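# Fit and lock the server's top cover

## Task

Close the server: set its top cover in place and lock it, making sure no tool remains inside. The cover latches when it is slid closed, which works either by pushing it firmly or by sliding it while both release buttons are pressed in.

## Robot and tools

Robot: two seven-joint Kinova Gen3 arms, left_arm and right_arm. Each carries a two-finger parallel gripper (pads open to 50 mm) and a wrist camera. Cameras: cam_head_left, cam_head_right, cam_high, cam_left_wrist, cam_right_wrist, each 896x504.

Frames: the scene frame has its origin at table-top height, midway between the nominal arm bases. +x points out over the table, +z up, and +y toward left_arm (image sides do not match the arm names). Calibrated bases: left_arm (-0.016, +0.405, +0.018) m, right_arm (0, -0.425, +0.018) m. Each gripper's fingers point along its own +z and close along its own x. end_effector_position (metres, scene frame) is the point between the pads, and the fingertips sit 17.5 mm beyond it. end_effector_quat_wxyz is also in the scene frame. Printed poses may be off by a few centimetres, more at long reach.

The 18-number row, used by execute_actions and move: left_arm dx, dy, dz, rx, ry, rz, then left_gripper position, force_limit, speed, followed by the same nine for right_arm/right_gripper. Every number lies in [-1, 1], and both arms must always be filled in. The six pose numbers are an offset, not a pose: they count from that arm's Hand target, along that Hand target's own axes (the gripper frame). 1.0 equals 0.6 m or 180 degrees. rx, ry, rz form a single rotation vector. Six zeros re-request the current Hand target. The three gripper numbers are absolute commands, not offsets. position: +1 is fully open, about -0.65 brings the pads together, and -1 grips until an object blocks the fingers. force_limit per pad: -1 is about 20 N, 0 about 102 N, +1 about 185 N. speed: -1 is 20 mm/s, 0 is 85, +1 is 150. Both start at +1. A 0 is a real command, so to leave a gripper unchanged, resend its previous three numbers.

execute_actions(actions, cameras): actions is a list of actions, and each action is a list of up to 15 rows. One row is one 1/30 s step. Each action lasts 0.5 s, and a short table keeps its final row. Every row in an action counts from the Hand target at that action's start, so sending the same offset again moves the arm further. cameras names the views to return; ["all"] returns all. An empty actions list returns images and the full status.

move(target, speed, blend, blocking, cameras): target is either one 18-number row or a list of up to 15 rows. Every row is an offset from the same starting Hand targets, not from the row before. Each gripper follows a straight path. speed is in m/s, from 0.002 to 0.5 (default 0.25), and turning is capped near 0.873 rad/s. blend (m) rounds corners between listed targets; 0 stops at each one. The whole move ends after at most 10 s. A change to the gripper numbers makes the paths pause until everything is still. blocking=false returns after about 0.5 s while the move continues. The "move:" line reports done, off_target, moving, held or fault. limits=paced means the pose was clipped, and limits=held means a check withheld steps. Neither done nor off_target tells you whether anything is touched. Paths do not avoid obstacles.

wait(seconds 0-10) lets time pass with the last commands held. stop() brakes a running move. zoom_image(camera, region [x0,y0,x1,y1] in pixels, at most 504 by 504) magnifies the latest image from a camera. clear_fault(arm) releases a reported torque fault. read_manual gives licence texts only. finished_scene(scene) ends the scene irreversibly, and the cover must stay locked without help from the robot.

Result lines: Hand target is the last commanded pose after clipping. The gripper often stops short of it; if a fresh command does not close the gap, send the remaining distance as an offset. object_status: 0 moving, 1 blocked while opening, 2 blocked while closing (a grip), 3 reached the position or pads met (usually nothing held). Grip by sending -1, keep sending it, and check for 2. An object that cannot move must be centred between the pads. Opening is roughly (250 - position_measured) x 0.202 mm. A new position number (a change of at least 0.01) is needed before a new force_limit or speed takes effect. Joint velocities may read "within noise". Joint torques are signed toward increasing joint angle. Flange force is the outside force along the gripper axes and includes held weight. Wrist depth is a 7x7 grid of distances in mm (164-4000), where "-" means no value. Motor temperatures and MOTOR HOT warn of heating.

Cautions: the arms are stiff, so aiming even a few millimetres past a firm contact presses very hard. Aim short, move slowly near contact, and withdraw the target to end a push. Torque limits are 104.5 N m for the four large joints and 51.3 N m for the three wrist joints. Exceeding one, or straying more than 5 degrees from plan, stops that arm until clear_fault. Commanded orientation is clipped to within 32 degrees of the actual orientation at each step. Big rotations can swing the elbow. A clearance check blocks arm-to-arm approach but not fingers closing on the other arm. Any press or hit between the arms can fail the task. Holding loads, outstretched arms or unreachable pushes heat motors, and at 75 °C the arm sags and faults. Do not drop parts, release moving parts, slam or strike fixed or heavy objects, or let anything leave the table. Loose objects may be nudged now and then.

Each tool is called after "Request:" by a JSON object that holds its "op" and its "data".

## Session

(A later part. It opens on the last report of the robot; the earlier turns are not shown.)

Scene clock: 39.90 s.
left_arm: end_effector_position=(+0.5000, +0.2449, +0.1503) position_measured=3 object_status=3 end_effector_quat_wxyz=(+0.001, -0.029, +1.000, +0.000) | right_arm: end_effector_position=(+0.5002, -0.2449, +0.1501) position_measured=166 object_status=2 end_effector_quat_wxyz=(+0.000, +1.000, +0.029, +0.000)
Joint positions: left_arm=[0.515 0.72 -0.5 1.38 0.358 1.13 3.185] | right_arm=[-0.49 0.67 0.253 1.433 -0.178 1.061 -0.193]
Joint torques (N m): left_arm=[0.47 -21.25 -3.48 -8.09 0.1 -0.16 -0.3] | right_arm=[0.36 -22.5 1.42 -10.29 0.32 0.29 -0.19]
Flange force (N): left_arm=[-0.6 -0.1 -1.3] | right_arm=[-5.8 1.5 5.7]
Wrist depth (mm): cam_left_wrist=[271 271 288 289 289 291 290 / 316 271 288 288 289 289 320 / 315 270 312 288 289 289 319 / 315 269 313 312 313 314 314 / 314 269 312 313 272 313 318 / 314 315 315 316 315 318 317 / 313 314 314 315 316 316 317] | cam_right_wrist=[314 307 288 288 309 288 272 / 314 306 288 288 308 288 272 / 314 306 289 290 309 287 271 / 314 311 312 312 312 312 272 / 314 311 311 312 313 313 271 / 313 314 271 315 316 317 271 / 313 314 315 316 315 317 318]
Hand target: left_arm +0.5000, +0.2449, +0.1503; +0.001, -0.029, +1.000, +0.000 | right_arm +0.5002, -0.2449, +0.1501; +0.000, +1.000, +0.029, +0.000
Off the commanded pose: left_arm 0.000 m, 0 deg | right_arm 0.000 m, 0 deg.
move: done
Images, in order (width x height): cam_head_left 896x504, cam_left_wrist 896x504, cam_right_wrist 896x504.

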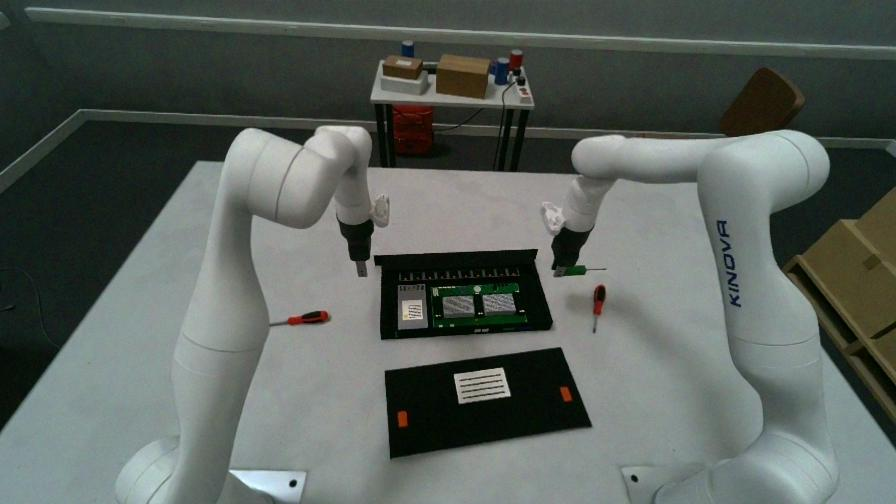

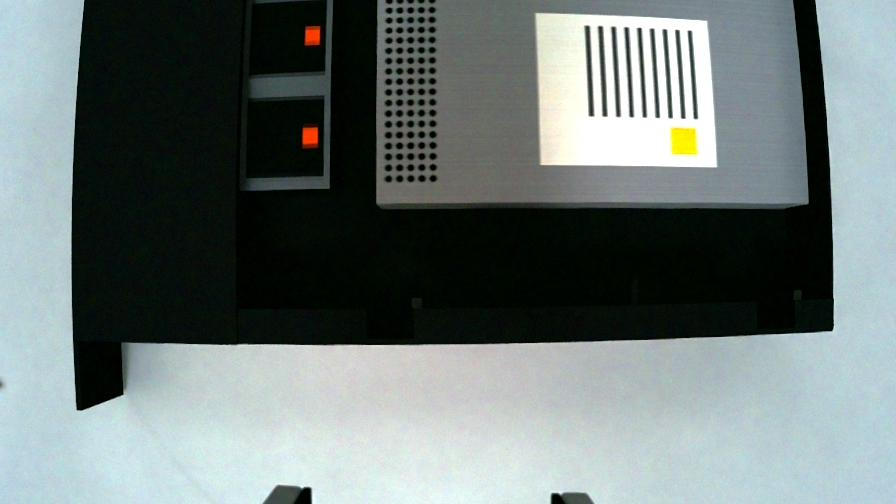

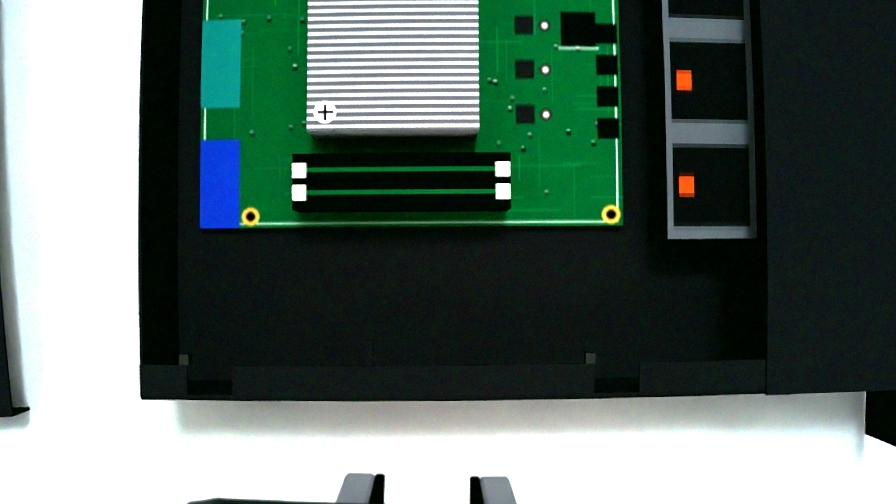

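Request:
{"op": "move", "data": {"target": [[0.5328, -0.0499, 0.1505, 0, 0, -0.0272, 1, 0, 0, -0.2510, 0.2945, 0.1502, 0, 0, 0, -1, -0.75, -0.3], [0.5328, -0.0499, 0.2147, 0, 0, -0.0272, 1, 0, 0, -0.2510, 0.2945, 0.2085, 0, 0, 0, -1, -0.75, -0.3], [0.5328, -0.0499, 0.2147, 0, 0, -0.0272, 1, 0, 0, -0.2510, 0.2945, 0.2085, 0, 0, 0, 0.25, -0.75, -0.3], [0.5328, -0.0499, 0.2147, 0, 0, -0.0272, 1, 0, 0, -0.2510, 0.2945, 0.1, 0, 0, 0, 0.25, -0.75, -0.3], [0.5328, -0.0499, 0.2147, 0, 0, -0.0272, 1, 0, 0, -0.3990, 0.1107, 0, 0, 0, -0.0261, 1, 0, 0]], "speed": [0.3, 0.09, 0.09, 0.2, 0.25], "blend": [0, 0, 0, 0.02, 0], "cameras": ["cam_left_wrist", "cam_right_wrist", "cam_high"]}}

Scene clock: 48.93 s.
left_arm: end_effector_position=(+0.1827, +0.1966, +0.0212) position_measured=3 object_status=3 end_effector_quat_wxyz=(+0.001, -0.071, +0.997, +0.000) | right_arm: end_effector_position=(+0.2650, -0.3252, +0.1502) position_measured=3 object_status=3 end_effector_quat_wxyz=(+0.000, +0.998, +0.070, +0.000)
Joint positions: left_arm=[0.93 0.57 -0.296 2.372 0.635 0.269 3.363] | right_arm=[-0.563 0.178 0.189 2.246 -0.05 0.721 -0.248]
Joint torques (N m): left_arm=[0.45 -12.87 -1.5 -2.2 0.05 -0.23 -0.27] | right_arm=[0.26 -10.99 -0.09 -8.32 0.34 0.35 -0.2]
Flange force (N): left_arm=[0.3 2.1 1.8] | right_arm=[-3.0 1.4 8.1]
Wrist depth (mm): cam_left_wrist=[174 174 174 174 175 175 175 / 173 174 174 174 175 175 175 / 173 173 173 174 174 174 175 / 172 173 173 174 174 174 174 / 172 172 173 173 173 174 174 / 186 186 173 187 188 188 188 / 186 186 187 187 187 188 188] | cam_right_wrist=[315 301 301 302 303 303 318 / 315 301 301 302 302 303 318 / 314 300 301 302 302 303 319 / 314 300 301 302 302 317 319 / 314 315 316 317 317 318 319 / 314 316 316 316 317 317 318 / 314 315 316 316 316 318 319]
Hand target: left_arm +0.1827, +0.1966, +0.0212; +0.001, -0.071, +0.997, +0.000 | right_arm +0.2650, -0.3252, +0.1502; +0.000, +0.998, +0.070, +0.000
Off the commanded pose: left_arm 0.000 m, 0 deg | right_arm 0.000 m, 0 deg.
move: done
Images, in order (width x height): cam_high 896x504, cam_left_wrist 896x504, cam_right_wrist 896x504.

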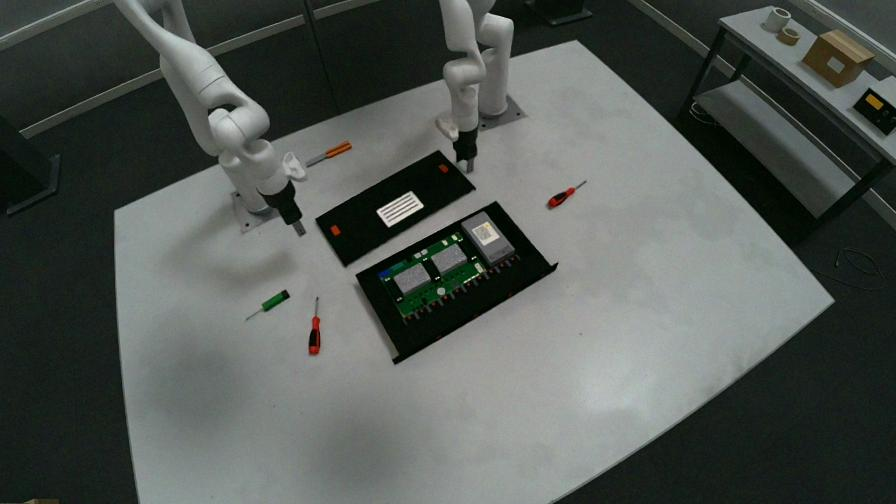

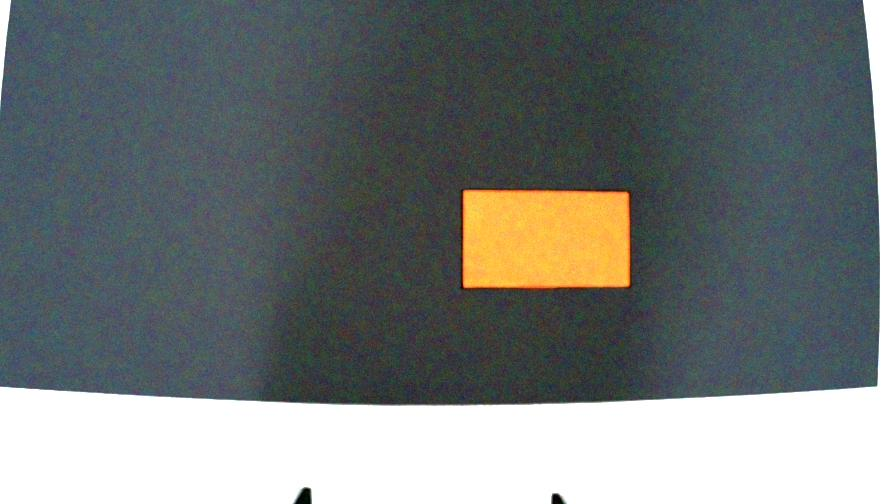

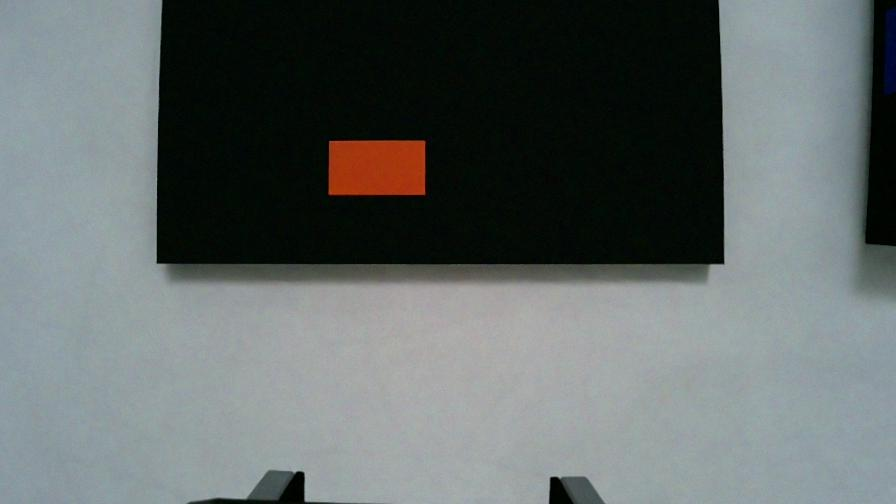

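Request:
{"op": "move", "data": {"target": [[0, -0.02667, 0, 0, 0, 0, 1, 0, 0, 0.00683, -0.05433, 0.2145, 0, 0, 0, 1, 0, 0], [0, -0.0370, 0, 0, 0, 0, 1, 0, 0, 0.00683, -0.07433, 0.2145, 0, 0, 0, 1, 0, 0]], "speed": [0.15, 0.025], "cameras": ["cam_left_wrist", "cam_right_wrist"]}}

Scene clock: 52.00 s.
left_arm: end_effector_position=(+0.1858, +0.1748, +0.0212) position_measured=3 object_status=3 end_effector_quat_wxyz=(+0.000, -0.071, +0.997, +0.000) | right_arm: end_effector_position=(+0.2628, -0.2808, +0.0215) position_measured=3 object_status=3 end_effector_quat_wxyz=(+0.000, +0.998, +0.070, +0.000)
Joint positions: left_arm=[1.005 0.589 -0.336 2.314 0.62 0.321 3.43] | right_arm=[-0.597 0.568 0.081 2.342 -0.185 0.238 -0.257]
Joint torques (N m): left_arm=[9.3 -19.78 10.4 -19.9 3.02 -2.19 -1.6] | right_arm=[-11.81 -18.22 -18.08 -19.41 -5.3 -5.62 -1.9]
Flange force (N): left_arm=[-3.8 40.2 -13.3] | right_arm=[-9.1 51.0 -12.6]
Wrist depth (mm): cam_left_wrist=[173 173 173 174 174 175 175 / 172 173 173 173 174 174 174 / 172 172 173 173 174 174 174 / 171 172 172 173 173 173 174 / 171 171 172 172 173 173 174 / 171 171 172 172 172 173 173 / 170 171 171 172 172 172 173] | cam_right_wrist=[171 172 172 172 172 173 173 / 171 172 172 172 173 173 173 / 171 172 172 172 173 173 173 / 171 172 172 172 172 173 174 / 171 172 172 172 173 173 173 / 171 172 172 172 172 173 173 / 171 172 172 172 173 173 173]
Hand target: left_arm +0.1858, +0.1747, +0.0212; +0.001, -0.071, +0.997, +0.000 | right_arm +0.2629, -0.2806, +0.0215; +0.000, +0.998, +0.070, +0.000
Off the commanded pose: left_arm 0.000 m, 0 deg | right_arm 0.000 m, 0 deg.
move: done
Images, in order (width x height): cam_left_wrist 896x504, cam_right_wrist 896x504.

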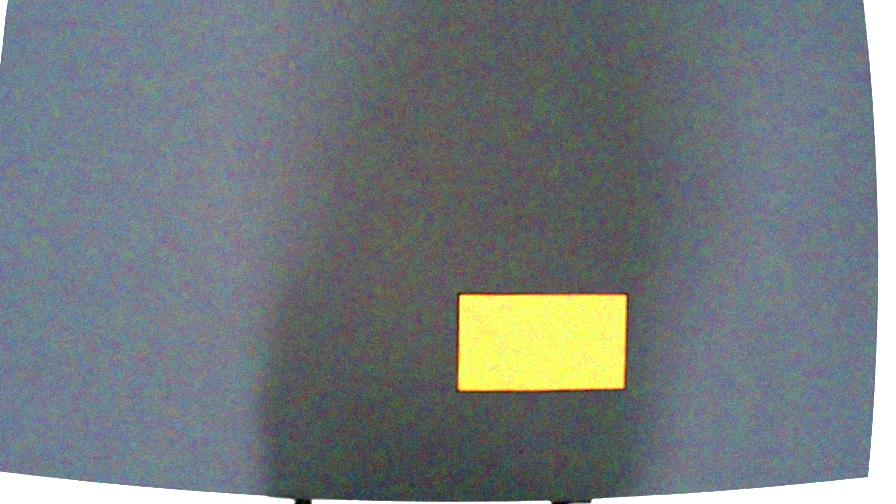

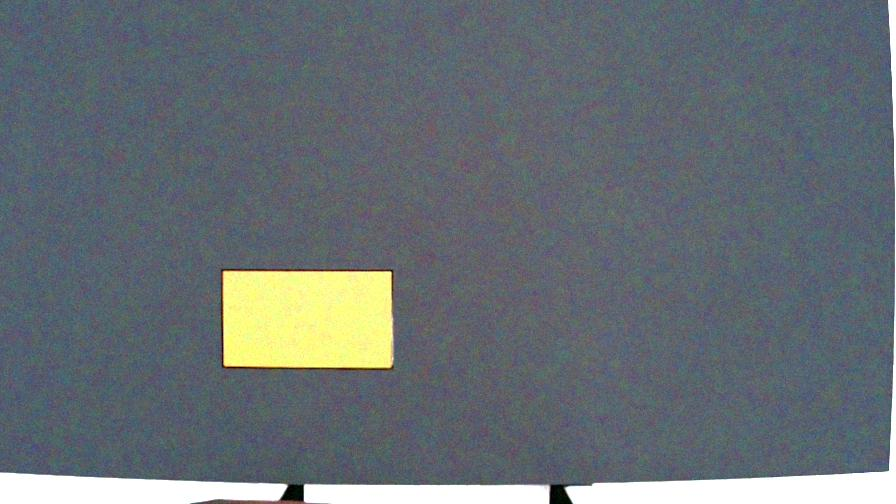

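Request:
{"op": "move", "data": {"target": [0, 0, -0.125, 0, 0, 0, 1, 0, 0, 0, 0, -0.125, 0, 0, 0, 1, 0, 0], "speed": 0.06, "cameras": ["cam_left_wrist", "cam_right_wrist", "cam_head_left"]}}

Scene clock: 54.73 s.
left_arm: end_effector_position=(+0.1858, +0.1747, +0.0962) position_measured=3 object_status=3 end_effector_quat_wxyz=(+0.000, -0.071, +0.997, +0.000) | right_arm: end_effector_position=(+0.2629, -0.2805, +0.0965) position_measured=3 object_status=3 end_effector_quat_wxyz=(+0.000, +0.998, +0.070, +0.000)
Joint positions: left_arm=[1.197 0.398 -0.564 2.242 0.381 0.59 3.65] | right_arm=[-0.675 0.346 0.174 2.278 -0.116 0.526 -0.319]
Joint torques (N m): left_arm=[8.93 -20.37 7.49 -22.21 5.97 -5.02 -1.58] | right_arm=[-8.55 -19.87 -10.9 -19.82 -6.83 -5.12 -1.39]
Flange force (N): left_arm=[-3.0 38.9 1.7] | right_arm=[-9.2 39.1 11.9]
Wrist depth (mm): cam_left_wrist=[- - 173 192 217 265 265 / - - 174 193 214 265 264 / - - 175 195 216 264 265 / - - 177 197 217 264 264 / - - 178 195 220 263 263 / - - 176 196 222 262 264 / - - 177 202 261 262 263] | cam_right_wrist=[260 199 174 - - - - / 260 195 173 - - - - / 260 193 172 - - - - / 216 191 172 - - - - / 214 189 171 - - - - / 216 187 170 - - - - / 260 191 168 - - - -]
Hand target: left_arm +0.1858, +0.1747, +0.0962; +0.000, -0.071, +0.997, +0.000 | right_arm +0.2629, -0.2805, +0.0965; +0.000, +0.998, +0.070, +0.000
Off the commanded pose: left_arm 0.000 m, 0 deg | right_arm 0.000 m, 0 deg.
move: done
Images, in order (width x height): cam_head_left 896x504, cam_left_wrist 896x504, cam_right_wrist 896x504.

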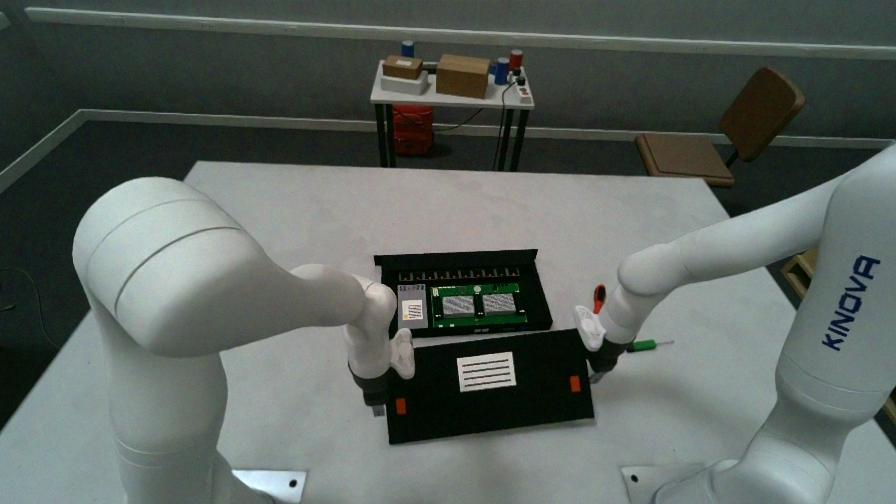

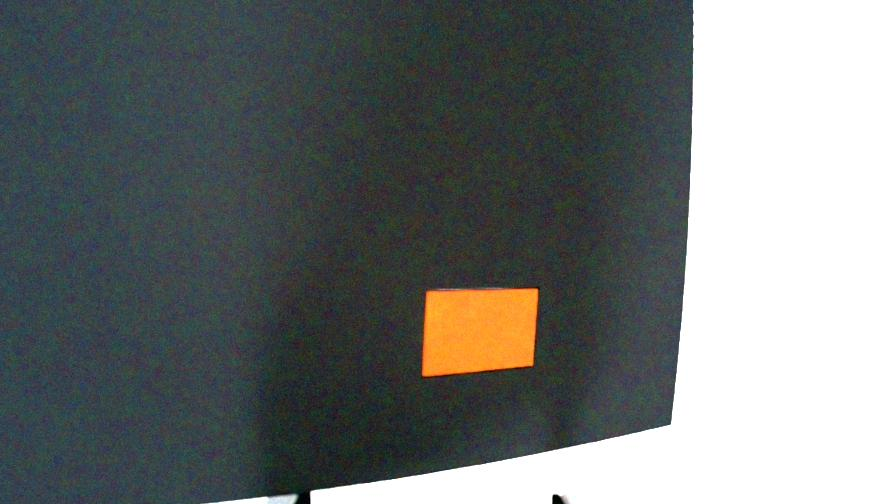

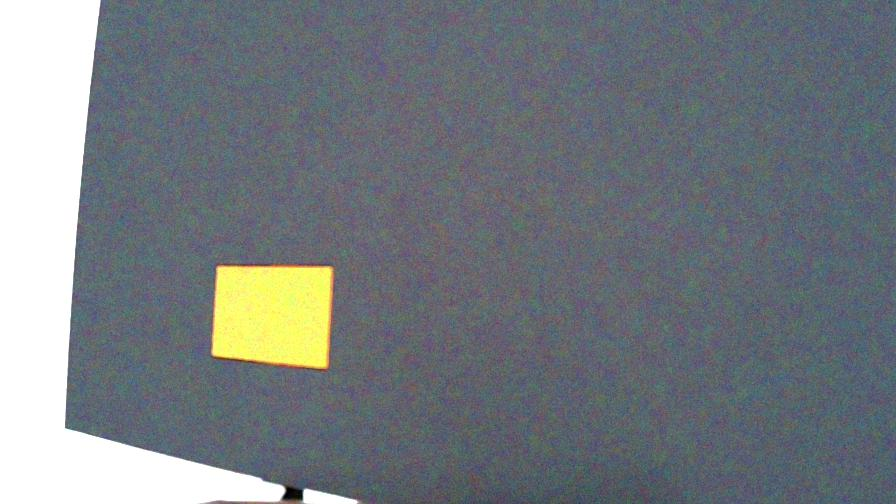

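Request:
{"op": "move", "data": {"target": [0, 0, 0.0667, 0, 0, 0, 1, 0, 0, 0, 0, 0.0667, 0, 0, 0, 1, 0, 0], "speed": 0.05, "cameras": ["cam_left_wrist", "cam_head_left"]}}

Scene clock: 56.87 s.
left_arm: end_effector_position=(+0.1858, +0.1747, +0.0562) position_measured=3 object_status=3 end_effector_quat_wxyz=(+0.001, -0.071, +0.997, +0.000) | right_arm: end_effector_position=(+0.2629, -0.2806, +0.0565) position_measured=3 object_status=3 end_effector_quat_wxyz=(+0.000, +0.998, +0.070, +0.000)
Joint positions: left_arm=[1.105 0.498 -0.461 2.286 0.508 0.452 3.532] | right_arm=[-0.636 0.461 0.13 2.319 -0.159 0.371 -0.28]
Joint torques (N m): left_arm=[9.31 -22.45 8.58 -21.51 4.42 -3.5 -1.65] | right_arm=[-8.51 -21.82 -11.73 -18.9 -5.33 -4.78 -1.44]
Flange force (N): left_arm=[-4.0 39.7 1.9] | right_arm=[-9.9 38.4 11.5]
Wrist depth (mm): cam_left_wrist=[- 167 173 180 188 198 225 / - 167 173 181 189 198 225 / - 167 174 181 189 199 224 / - 167 174 181 189 199 224 / - 168 175 182 190 200 223 / - 167 175 182 190 200 223 / - 167 174 183 190 222 223] | cam_right_wrist=[189 181 172 167 - - - / 187 180 173 167 - - - / 187 179 172 166 - - - / 186 179 171 166 - - - / 185 178 171 166 - - - / 185 178 170 166 - - - / 221 178 170 - - - -]
Hand target: left_arm +0.1858, +0.1747, +0.0562; +0.001, -0.071, +0.997, +0.000 | right_arm +0.2629, -0.2806, +0.0565; +0.000, +0.998, +0.070, +0.000
Off the commanded pose: left_arm 0.000 m, 0 deg | right_arm 0.000 m, 0 deg.
move: done
Images, in order (width x height): cam_head_left 896x504, cam_left_wrist 896x504.

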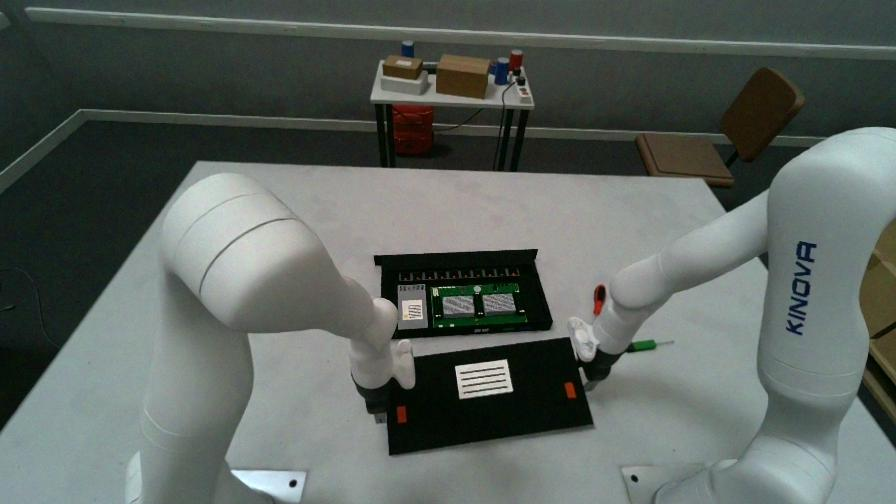

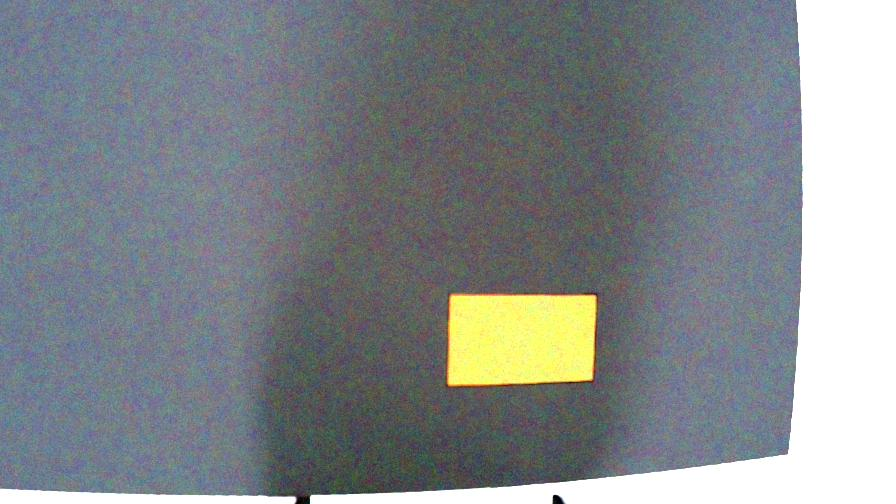

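Request:
{"op": "move", "data": {"target": [0, 0, 0.0575, 0, 0, 0, 1, 0, 0, 0, 0, 0.0575, 0, 0, 0, 1, 0, 0], "speed": 0.05, "cameras": ["cam_left_wrist", "cam_right_wrist", "cam_head_left"]}}

Scene clock: 58.17 s.
left_arm: end_effector_position=(+0.1858, +0.1746, +0.0217) position_measured=3 object_status=3 end_effector_quat_wxyz=(+0.001, -0.071, +0.997, +0.000) | right_arm: end_effector_position=(+0.2629, -0.2806, +0.0220) position_measured=3 object_status=3 end_effector_quat_wxyz=(+0.000, +0.998, +0.070, +0.000)
Joint positions: left_arm=[1.007 0.588 -0.339 2.313 0.619 0.323 3.431] | right_arm=[-0.598 0.567 0.083 2.341 -0.186 0.239 -0.256]
Joint torques (N m): left_arm=[8.73 -20 9.95 -22.03 3.12 -3.24 -1.84] | right_arm=[-8.94 -17.73 -13.45 -15.86 -3.91 -3.96 -1.55]
Flange force (N): left_arm=[0.1 41.6 -16.3] | right_arm=[-8.9 39.5 -5.7]
Wrist depth (mm): cam_left_wrist=[173 174 174 174 174 175 175 / 173 173 173 174 174 175 175 / 173 173 173 173 174 174 175 / 172 172 173 173 174 174 174 / 172 172 173 173 173 174 174 / 171 172 172 172 173 173 173 / 171 172 171 172 173 173 173] | cam_right_wrist=[172 172 173 173 173 173 174 / 172 172 173 173 173 174 174 / 172 172 172 173 173 174 174 / 172 172 173 173 173 174 174 / 172 172 173 173 173 174 174 / 172 172 173 173 173 174 174 / 172 172 173 173 173 174 174]
Hand target: left_arm +0.1859, +0.1746, +0.0217; +0.001, -0.071, +0.997, +0.000 | right_arm +0.2629, -0.2806, +0.0220; +0.000, +0.998, +0.070, +0.000
Off the commanded pose: left_arm 0.000 m, 0 deg | right_arm 0.000 m, 0 deg.
move: done
Images, in order (width x height): cam_head_left 896x504, cam_left_wrist 896x504, cam_right_wrist 896x504.

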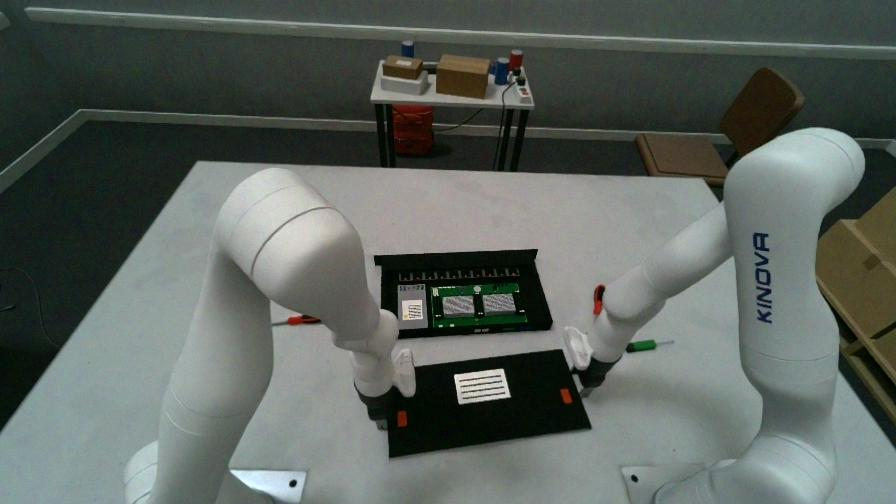

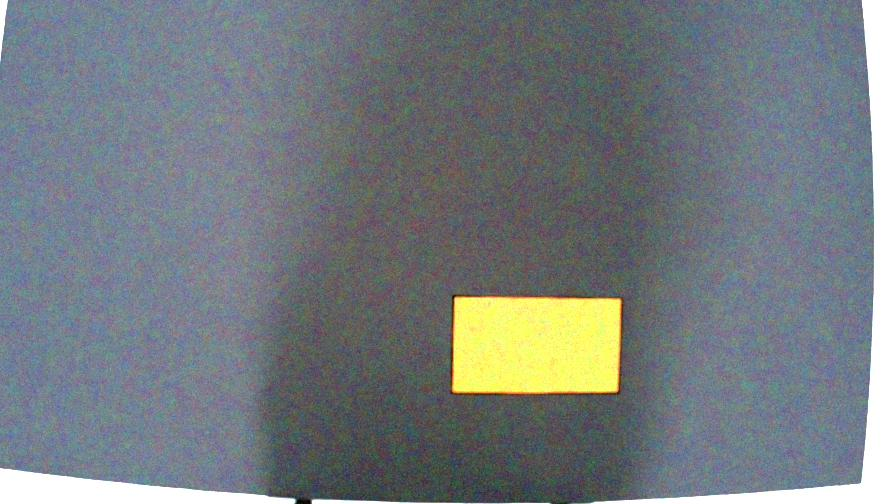

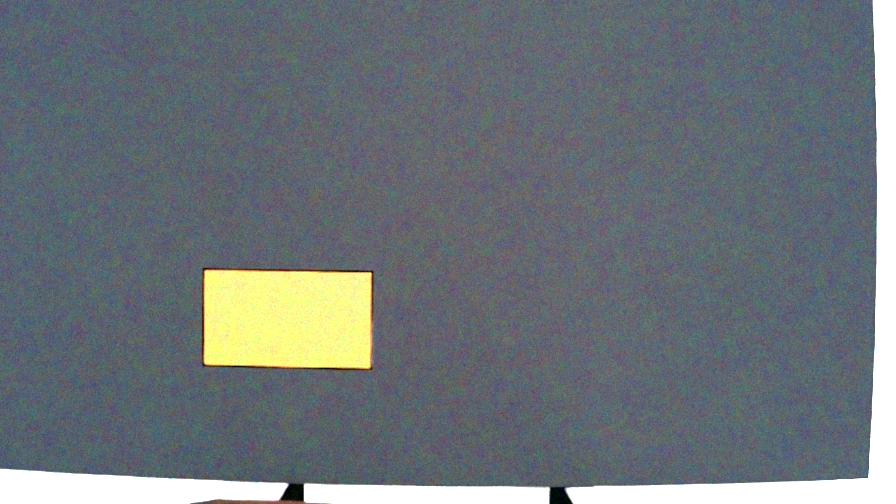

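Request:
{"op": "move", "data": {"target": [[0, 0.00833, 0, 0, 0, 0, 1, 0, 0, 0, 0.00833, 0, 0, 0, 0, 1, 0, 0], [0.01667, 0.00833, 0, 0, 0, -0.00306, 1, 0, 0, -0.01667, 0.00833, 0, 0, 0, -0.00306, 1, 0, 0], [0.01667, -0.0005, 0, 0, 0, -0.00306, 1, 0, 0, -0.01667, -0.0005, 0, 0, 0, -0.00306, 1, 0, 0]], "speed": [0.05, 0.05, 0.02], "blend": [0.001, 0.001, 0], "cameras": ["cam_left_wrist", "cam_right_wrist"]}}

Scene clock: 64.43 s.
left_arm: end_effector_position=(+0.1759, +0.1731, +0.0216) position_measured=3 object_status=3 end_effector_quat_wxyz=(+0.000, -0.076, +0.997, +0.000) | right_arm: end_effector_position=(+0.2529, -0.2819, +0.0220) position_measured=3 object_status=3 end_effector_quat_wxyz=(+0.000, +0.997, +0.075, +0.000)
Joint positions: left_arm=[1.032 0.583 -0.335 2.33 0.633 0.311 3.452] | right_arm=[-0.61 0.56 0.077 2.371 -0.189 0.217 -0.259]
Joint torques (N m): left_arm=[5.69 -19.71 6.16 -19.74 4.77 -3.24 0.43] | right_arm=[-12.35 -15.63 -18.25 -13.52 -2.98 -2.14 -0.16]
Flange force (N): left_arm=[-1.6 37.5 -11.9] | right_arm=[-2.3 45.6 -9.4]
Wrist depth (mm): cam_left_wrist=[173 173 174 174 175 175 175 / 173 173 174 174 174 175 175 / 172 172 173 173 174 174 174 / 172 172 173 173 174 174 174 / 171 172 172 173 173 173 174 / 171 172 172 172 173 173 174 / 171 171 172 172 172 173 173] | cam_right_wrist=[172 172 173 173 174 174 174 / 172 172 173 173 173 174 174 / 172 172 173 173 173 174 174 / 172 172 173 173 174 174 174 / 172 172 173 173 173 174 174 / 172 172 172 173 174 174 174 / 172 172 172 173 173 174 174]
Hand target: left_arm +0.1760, +0.1729, +0.0217; +0.001, -0.076, +0.997, +0.000 | right_arm +0.2529, -0.2817, +0.0220; +0.000, +0.997, +0.075, +0.000
Off the commanded pose: left_arm 0.000 m, 0 deg | right_arm 0.000 m, 0 deg.
move: done
Images, in order (width x height): cam_left_wrist 896x504, cam_right_wrist 896x504.

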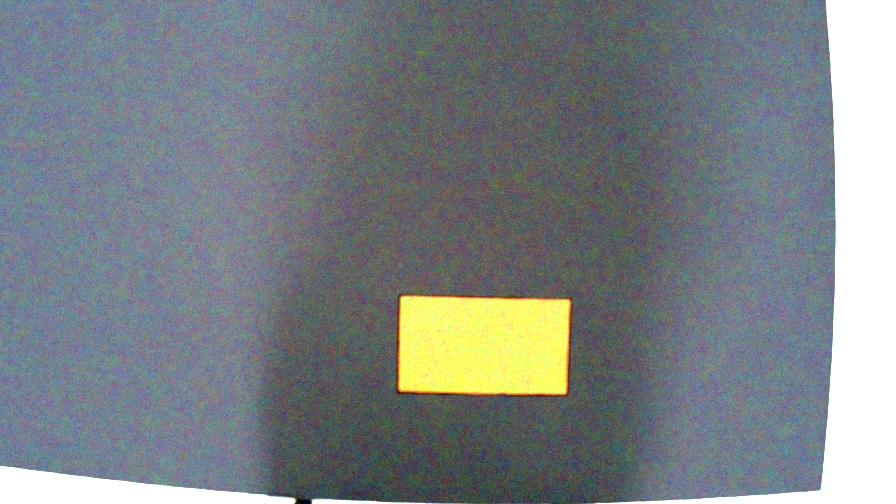

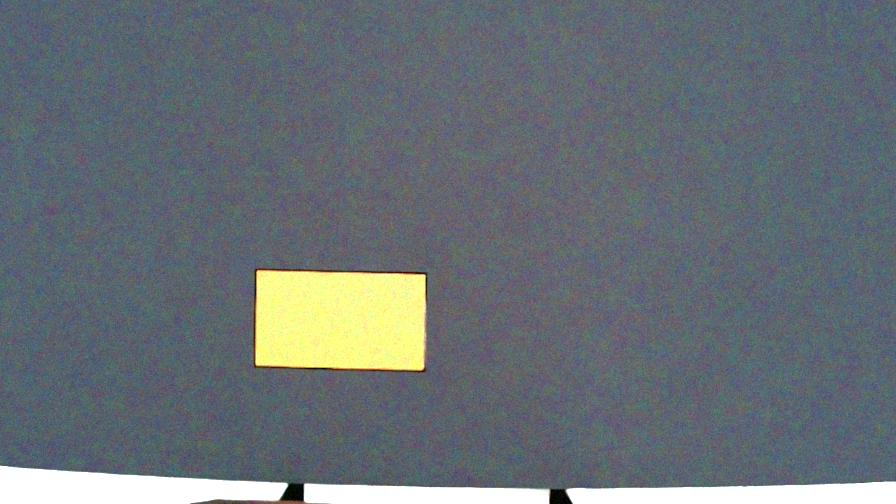

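Request:
{"op": "move", "data": {"target": [0, -0.0007, -0.025, 0, 0, 0, 1, 0, 0, 0, -0.0007, -0.025, 0, 0, 0, 1, 0, 0], "speed": 0.04, "cameras": ["cam_left_wrist", "cam_right_wrist", "cam_high"]}}

Scene clock: 66.43 s.
left_arm: end_effector_position=(+0.1760, +0.1725, +0.0366) position_measured=3 object_status=3 end_effector_quat_wxyz=(+0.000, -0.076, +0.997, +0.000) | right_arm: end_effector_position=(+0.2528, -0.2813, +0.0370) position_measured=3 object_status=3 end_effector_quat_wxyz=(+0.000, +0.997, +0.075, +0.000)
Joint positions: left_arm=[1.082 0.544 -0.398 2.317 0.584 0.372 3.497] | right_arm=[-0.63 0.511 0.1 2.361 -0.179 0.276 -0.268]
Joint torques (N m): left_arm=[6.47 -26.32 5.93 -27.62 6.03 -5.94 0.19] | right_arm=[-12.03 -21.4 -16.75 -16.7 -3.69 -3.35 -0.2]
Flange force (N): left_arm=[2.3 47.2 3.1] | right_arm=[-4.1 45.2 9.5]
Wrist depth (mm): cam_left_wrist=[173 173 173 174 174 174 175 / 172 173 173 173 174 174 174 / 172 172 173 173 174 174 175 / 172 172 173 173 173 173 174 / 171 172 172 173 173 173 174 / 171 171 172 172 173 173 174 / 171 171 171 172 172 173 173] | cam_right_wrist=[172 172 173 173 173 174 174 / 172 172 173 173 173 174 174 / 172 172 173 173 173 174 174 / 172 172 173 173 173 174 174 / 172 172 173 173 173 174 174 / 172 172 173 173 173 174 174 / 172 172 173 173 173 174 174]
Hand target: left_arm +0.1760, +0.1725, +0.0367; +0.001, -0.076, +0.997, +0.000 | right_arm +0.2528, -0.2813, +0.0370; +0.000, +0.997, +0.075, +0.000
Off the commanded pose: left_arm 0.000 m, 0 deg | right_arm 0.000 m, 0 deg.
move: done
Images, in order (width x height): cam_high 896x504, cam_left_wrist 896x504, cam_right_wrist 896x504.

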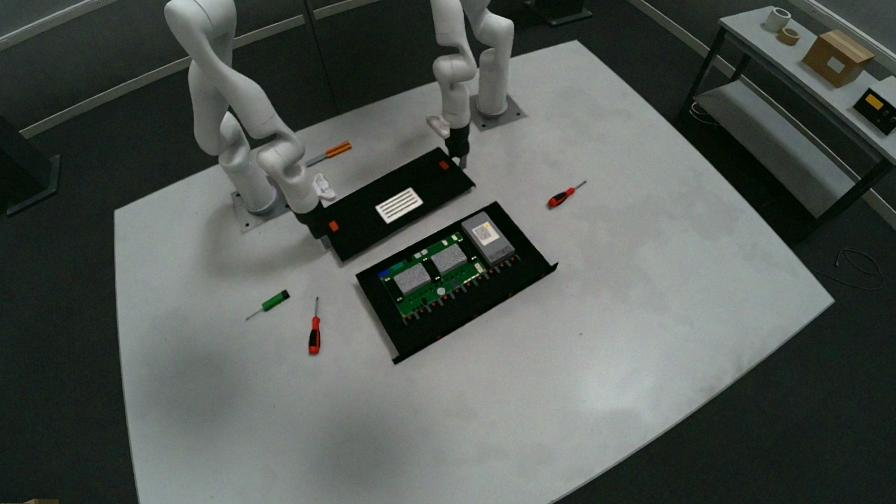

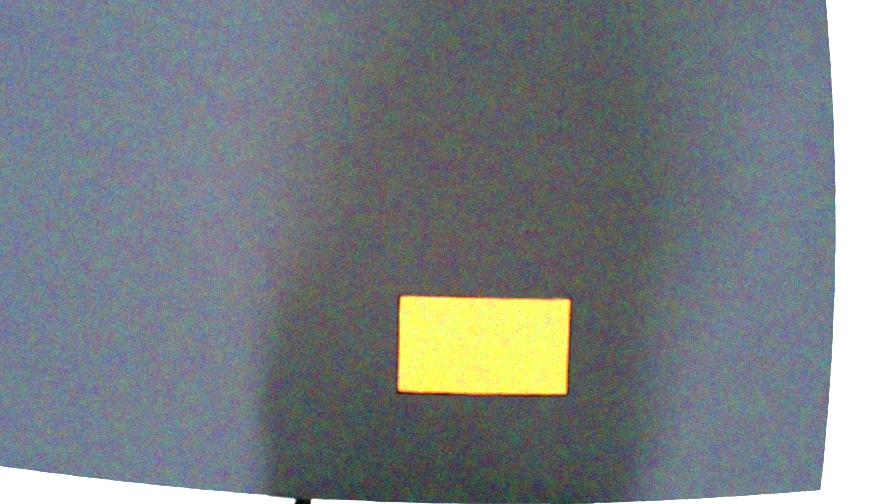

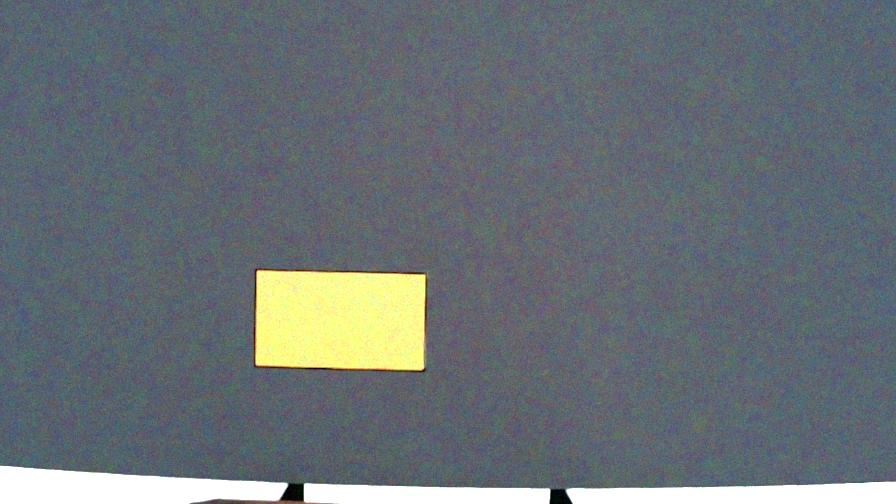

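Request:
{"op": "move", "data": {"target": [[0, 0, -0.0667, 0, 0, 0, 1, 0, 0, 0, 0, -0.0667, 0, 0, 0, 1, 0, 0], [-0.15699, 0.00083, -0.09667, 0, 0, 0.0072, 1, 0, 0, 0.13901, -0.00155, -0.09667, 0, 0, 0.0072, 1, 0, 0]], "speed": 0.08, "blend": [0.02, 0]}}

Scene clock: 71.17 s.
left_arm: end_effector_position=(+0.2690, +0.1874, +0.0948) position_measured=3 object_status=3 end_effector_quat_wxyz=(+0.001, -0.065, +0.998, +0.000) | right_arm: end_effector_position=(+0.3352, -0.2679, +0.0949) position_measured=3 object_status=3 end_effector_quat_wxyz=(+0.000, +0.998, +0.064, +0.000)
Joint positions: left_arm=[0.972 0.486 -0.544 2.084 0.4 0.671 3.451] | right_arm=[-0.588 0.462 0.176 2.064 -0.132 0.627 -0.244]
Joint torques (N m): left_arm=[9.24 -24.37 7.71 -24.94 9.82 -5.84 0.76] | right_arm=[-15.99 -21.42 -18.85 -15.47 -8.03 -1.73 0.4]
Flange force (N): left_arm=[5.8 44.6 2.8] | right_arm=[-0.7 44.4 10.1]
Wrist depth (mm): cam_left_wrist=[173 173 173 174 174 175 175 / 173 173 173 173 174 174 175 / 172 173 173 173 174 174 175 / 172 172 172 173 173 174 174 / 172 172 172 172 173 174 174 / 171 172 172 172 173 173 174 / 171 171 172 172 172 173 173] | cam_right_wrist=[172 172 172 173 173 174 174 / 172 172 172 173 173 174 174 / 172 172 172 173 173 174 174 / 172 172 173 173 173 174 174 / 172 172 172 173 173 174 174 / 172 172 172 173 173 174 174 / 172 172 173 173 173 174 174]
Hand target: left_arm +0.2690, +0.1874, +0.0948; +0.001, -0.065, +0.998, +0.000 | right_arm +0.3352, -0.2678, +0.0950; +0.000, +0.998, +0.064, +0.000
Off the commanded pose: left_arm 0.000 m, 0 deg | right_arm 0.000 m, 0 deg.
move: done

Request:
{"op": "move", "data": {"target": [-0.1457, 0.0039, 0, 0, 0, 0.0067, 1, 0, 0, 0.1290, -0.0043, 0, 0, 0, 0.0067, 1, 0, 0], "speed": 0.08}}

Request:
{"op": "wait", "data": {"seconds": 0}}

Scene clock: 73.10 s.
left_arm: end_effector_position=(+0.3554, +0.2010, +0.0948) position_measured=3 object_status=3 end_effector_quat_wxyz=(+0.001, -0.054, +0.999, +0.000) | right_arm: end_effector_position=(+0.4116, -0.2555, +0.0949) position_measured=3 object_status=3 end_effector_quat_wxyz=(+0.000, +0.999, +0.053, +0.000)
Joint positions: left_arm=[0.788 0.591 -0.522 1.873 0.406 0.782 3.315] | right_arm=[-0.521 0.584 0.181 1.816 -0.144 0.754 -0.207]
Joint torques (N m): left_arm=[11.03 -25.65 8.93 -21.19 10.14 -4 1.1] | right_arm=[-17.24 -23.87 -19.17 -14.14 -7.98 -0.68 0.7]
Flange force (N): left_arm=[6.4 39.2 2.7] | right_arm=[-0.1 38.6 9.2]
Wrist depth (mm): cam_left_wrist=[173 173 173 174 174 175 175 / 172 173 173 174 174 174 175 / 172 173 173 173 173 174 174 / 172 172 173 173 173 174 174 / 172 172 172 173 173 173 174 / 171 171 172 172 173 173 174 / 171 171 172 172 172 173 173] | cam_right_wrist=[172 172 173 173 173 174 174 / 172 172 173 173 173 174 174 / 172 172 172 173 173 174 174 / 172 172 173 173 173 174 174 / 172 172 173 173 173 174 174 / 172 172 173 173 173 174 174 / 172 172 173 173 173 174 174]
Hand target: left_arm +0.3554, +0.2010, +0.0948; +0.001, -0.054, +0.999, +0.000 | right_arm +0.4116, -0.2554, +0.0949; +0.000, +0.999, +0.053, +0.000
Off the commanded pose: left_arm 0.000 m, 0 deg | right_arm 0.000 m, 0 deg.
move: done

Scene clock: 73.10 s.
left_arm: end_effector_position=(+0.3554, +0.2010, +0.0948) position_measured=3 object_status=3 end_effector_quat_wxyz=(+0.001, -0.054, +0.999, +0.000) | right_arm: end_effector_position=(+0.4116, -0.2555, +0.0949) position_measured=3 object_status=3 end_effector_quat_wxyz=(+0.000, +0.999, +0.053, +0.000)
Joint positions: left_arm=[0.788 0.591 -0.522 1.873 0.406 0.782 3.315] | right_arm=[-0.521 0.584 0.181 1.816 -0.144 0.754 -0.207]
Joint torques (N m): left_arm=[11.03 -25.65 8.93 -21.19 10.14 -4 1.1] | right_arm=[-17.24 -23.87 -19.17 -14.14 -7.98 -0.68 0.7]
Flange force (N): left_arm=[6.4 39.2 2.7] | right_arm=[-0.1 38.6 9.2]
Wrist depth (mm): cam_left_wrist=[173 173 173 174 174 175 175 / 172 173 173 174 174 174 175 / 172 173 173 173 173 174 174 / 172 172 173 173 173 174 174 / 172 172 172 173 173 173 174 / 171 171 172 172 173 173 174 / 171 171 172 172 172 173 173] | cam_right_wrist=[172 172 173 173 173 174 174 / 172 172 173 173 173 174 174 / 172 172 172 173 173 174 174 / 172 172 173 173 173 174 174 / 172 172 173 173 173 174 174 / 172 172 173 173 173 174 174 / 172 172 173 173 173 174 174]
Hand target: left_arm +0.3554, +0.2010, +0.0948; +0.001, -0.054, +0.999, +0.000 | right_arm +0.4116, -0.2554, +0.0949; +0.000, +0.999, +0.053, +0.000
Tool commands: left_gripper/position=+1.0 left_gripper/force_limit=+0.0 left_gripper/speed=+0.0 right_gripper/position=+1.0 right_gripper/force_limit=+0.0 right_gripper/speed=+0.0
Off the commanded pose: left_arm 0.000 m, 0 deg | right_arm 0.000 m, 0 deg.

Request:
{"op": "move", "data": {"target": [-0.14563, 0.00617, 0, 0, 0, 0.00666, 1, 0, 0, 0.12898, -0.00817, 0, 0, 0, 0.00666, 1, 0, 0], "speed": 0.08, "cameras": ["all"]}}

Scene clock: 74.83 s.
left_arm: end_effector_position=(+0.4418, +0.2142, +0.0949) position_measured=3 object_status=3 end_effector_quat_wxyz=(+0.001, -0.044, +0.999, +0.000) | right_arm: end_effector_position=(+0.4880, -0.2424, +0.0949) position_measured=3 object_status=3 end_effector_quat_wxyz=(+0.000, +0.999, +0.043, +0.000)
Joint positions: left_arm=[0.637 0.713 -0.5 1.617 0.407 0.916 3.235] | right_arm=[-0.469 0.719 0.187 1.536 -0.156 0.901 -0.194]
Joint torques (N m): left_arm=[14.32 -27.79 11.41 -19.54 11.21 -2.97 1.06] | right_arm=[-19.91 -27.12 -20.45 -14.98 -9.33 -0.66 0.77]
Flange force (N): left_arm=[6.5 38.2 2.0] | right_arm=[-1.1 38.3 8.5]
Wrist depth (mm): cam_left_wrist=[176 175 175 174 174 173 173 / 175 175 175 174 174 173 173 / 175 175 174 174 174 173 173 / 175 175 174 174 173 173 172 / 175 174 174 174 173 173 172 / 175 174 174 173 173 173 172 / 257 174 173 173 173 172 172] | cam_right_wrist=[169 170 171 172 174 175 176 / 169 170 171 172 174 175 176 / 169 170 171 172 173 175 176 / 169 170 171 172 174 175 176 / 169 170 171 172 174 175 176 / 169 170 171 172 173 175 176 / 169 170 171 172 173 175 176]
Hand target: left_arm +0.4418, +0.2142, +0.0949; +0.001, -0.044, +0.999, +0.000 | right_arm +0.4881, -0.2424, +0.0949; +0.000, +0.999, +0.043, +0.000
Off the commanded pose: left_arm 0.000 m, 0 deg | right_arm 0.000 m, 0 deg.
move: done

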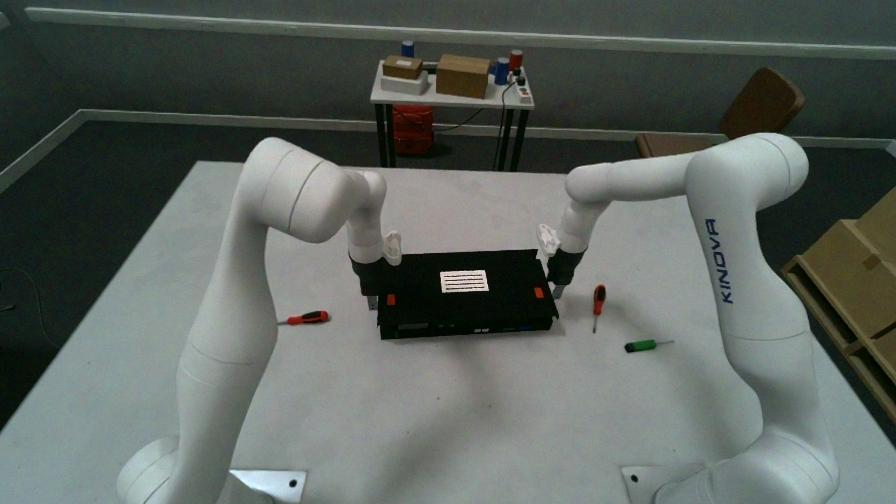

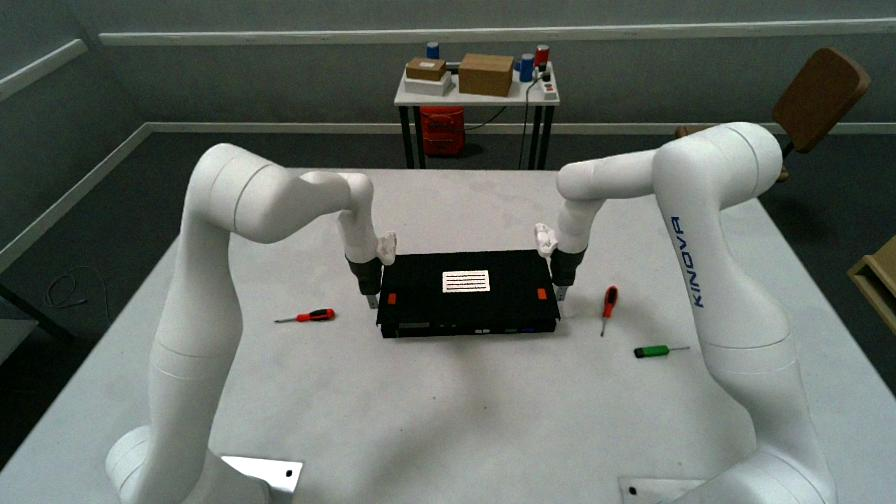

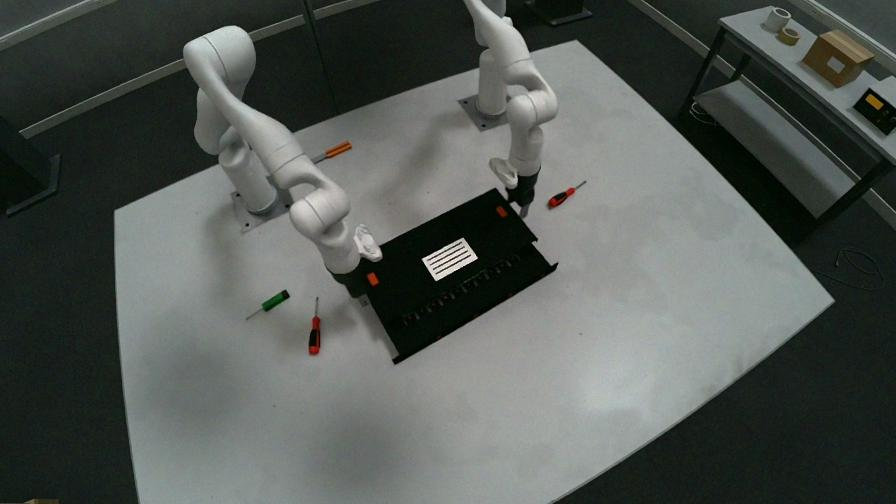

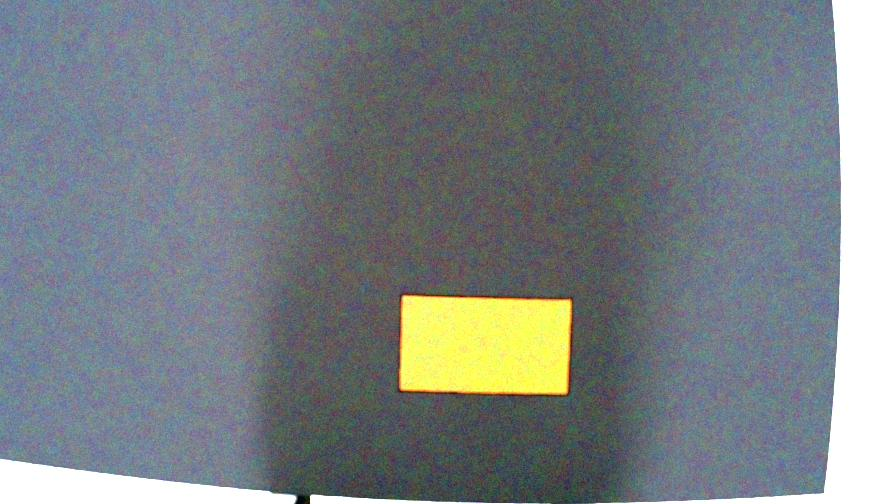

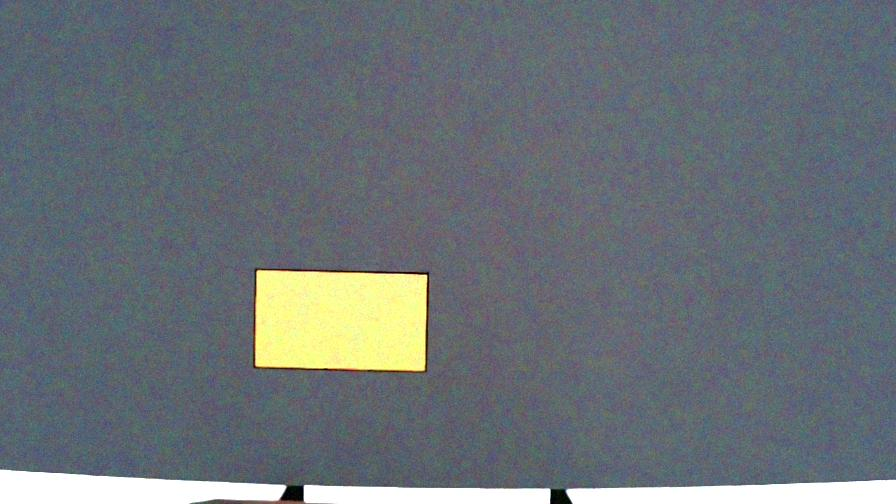

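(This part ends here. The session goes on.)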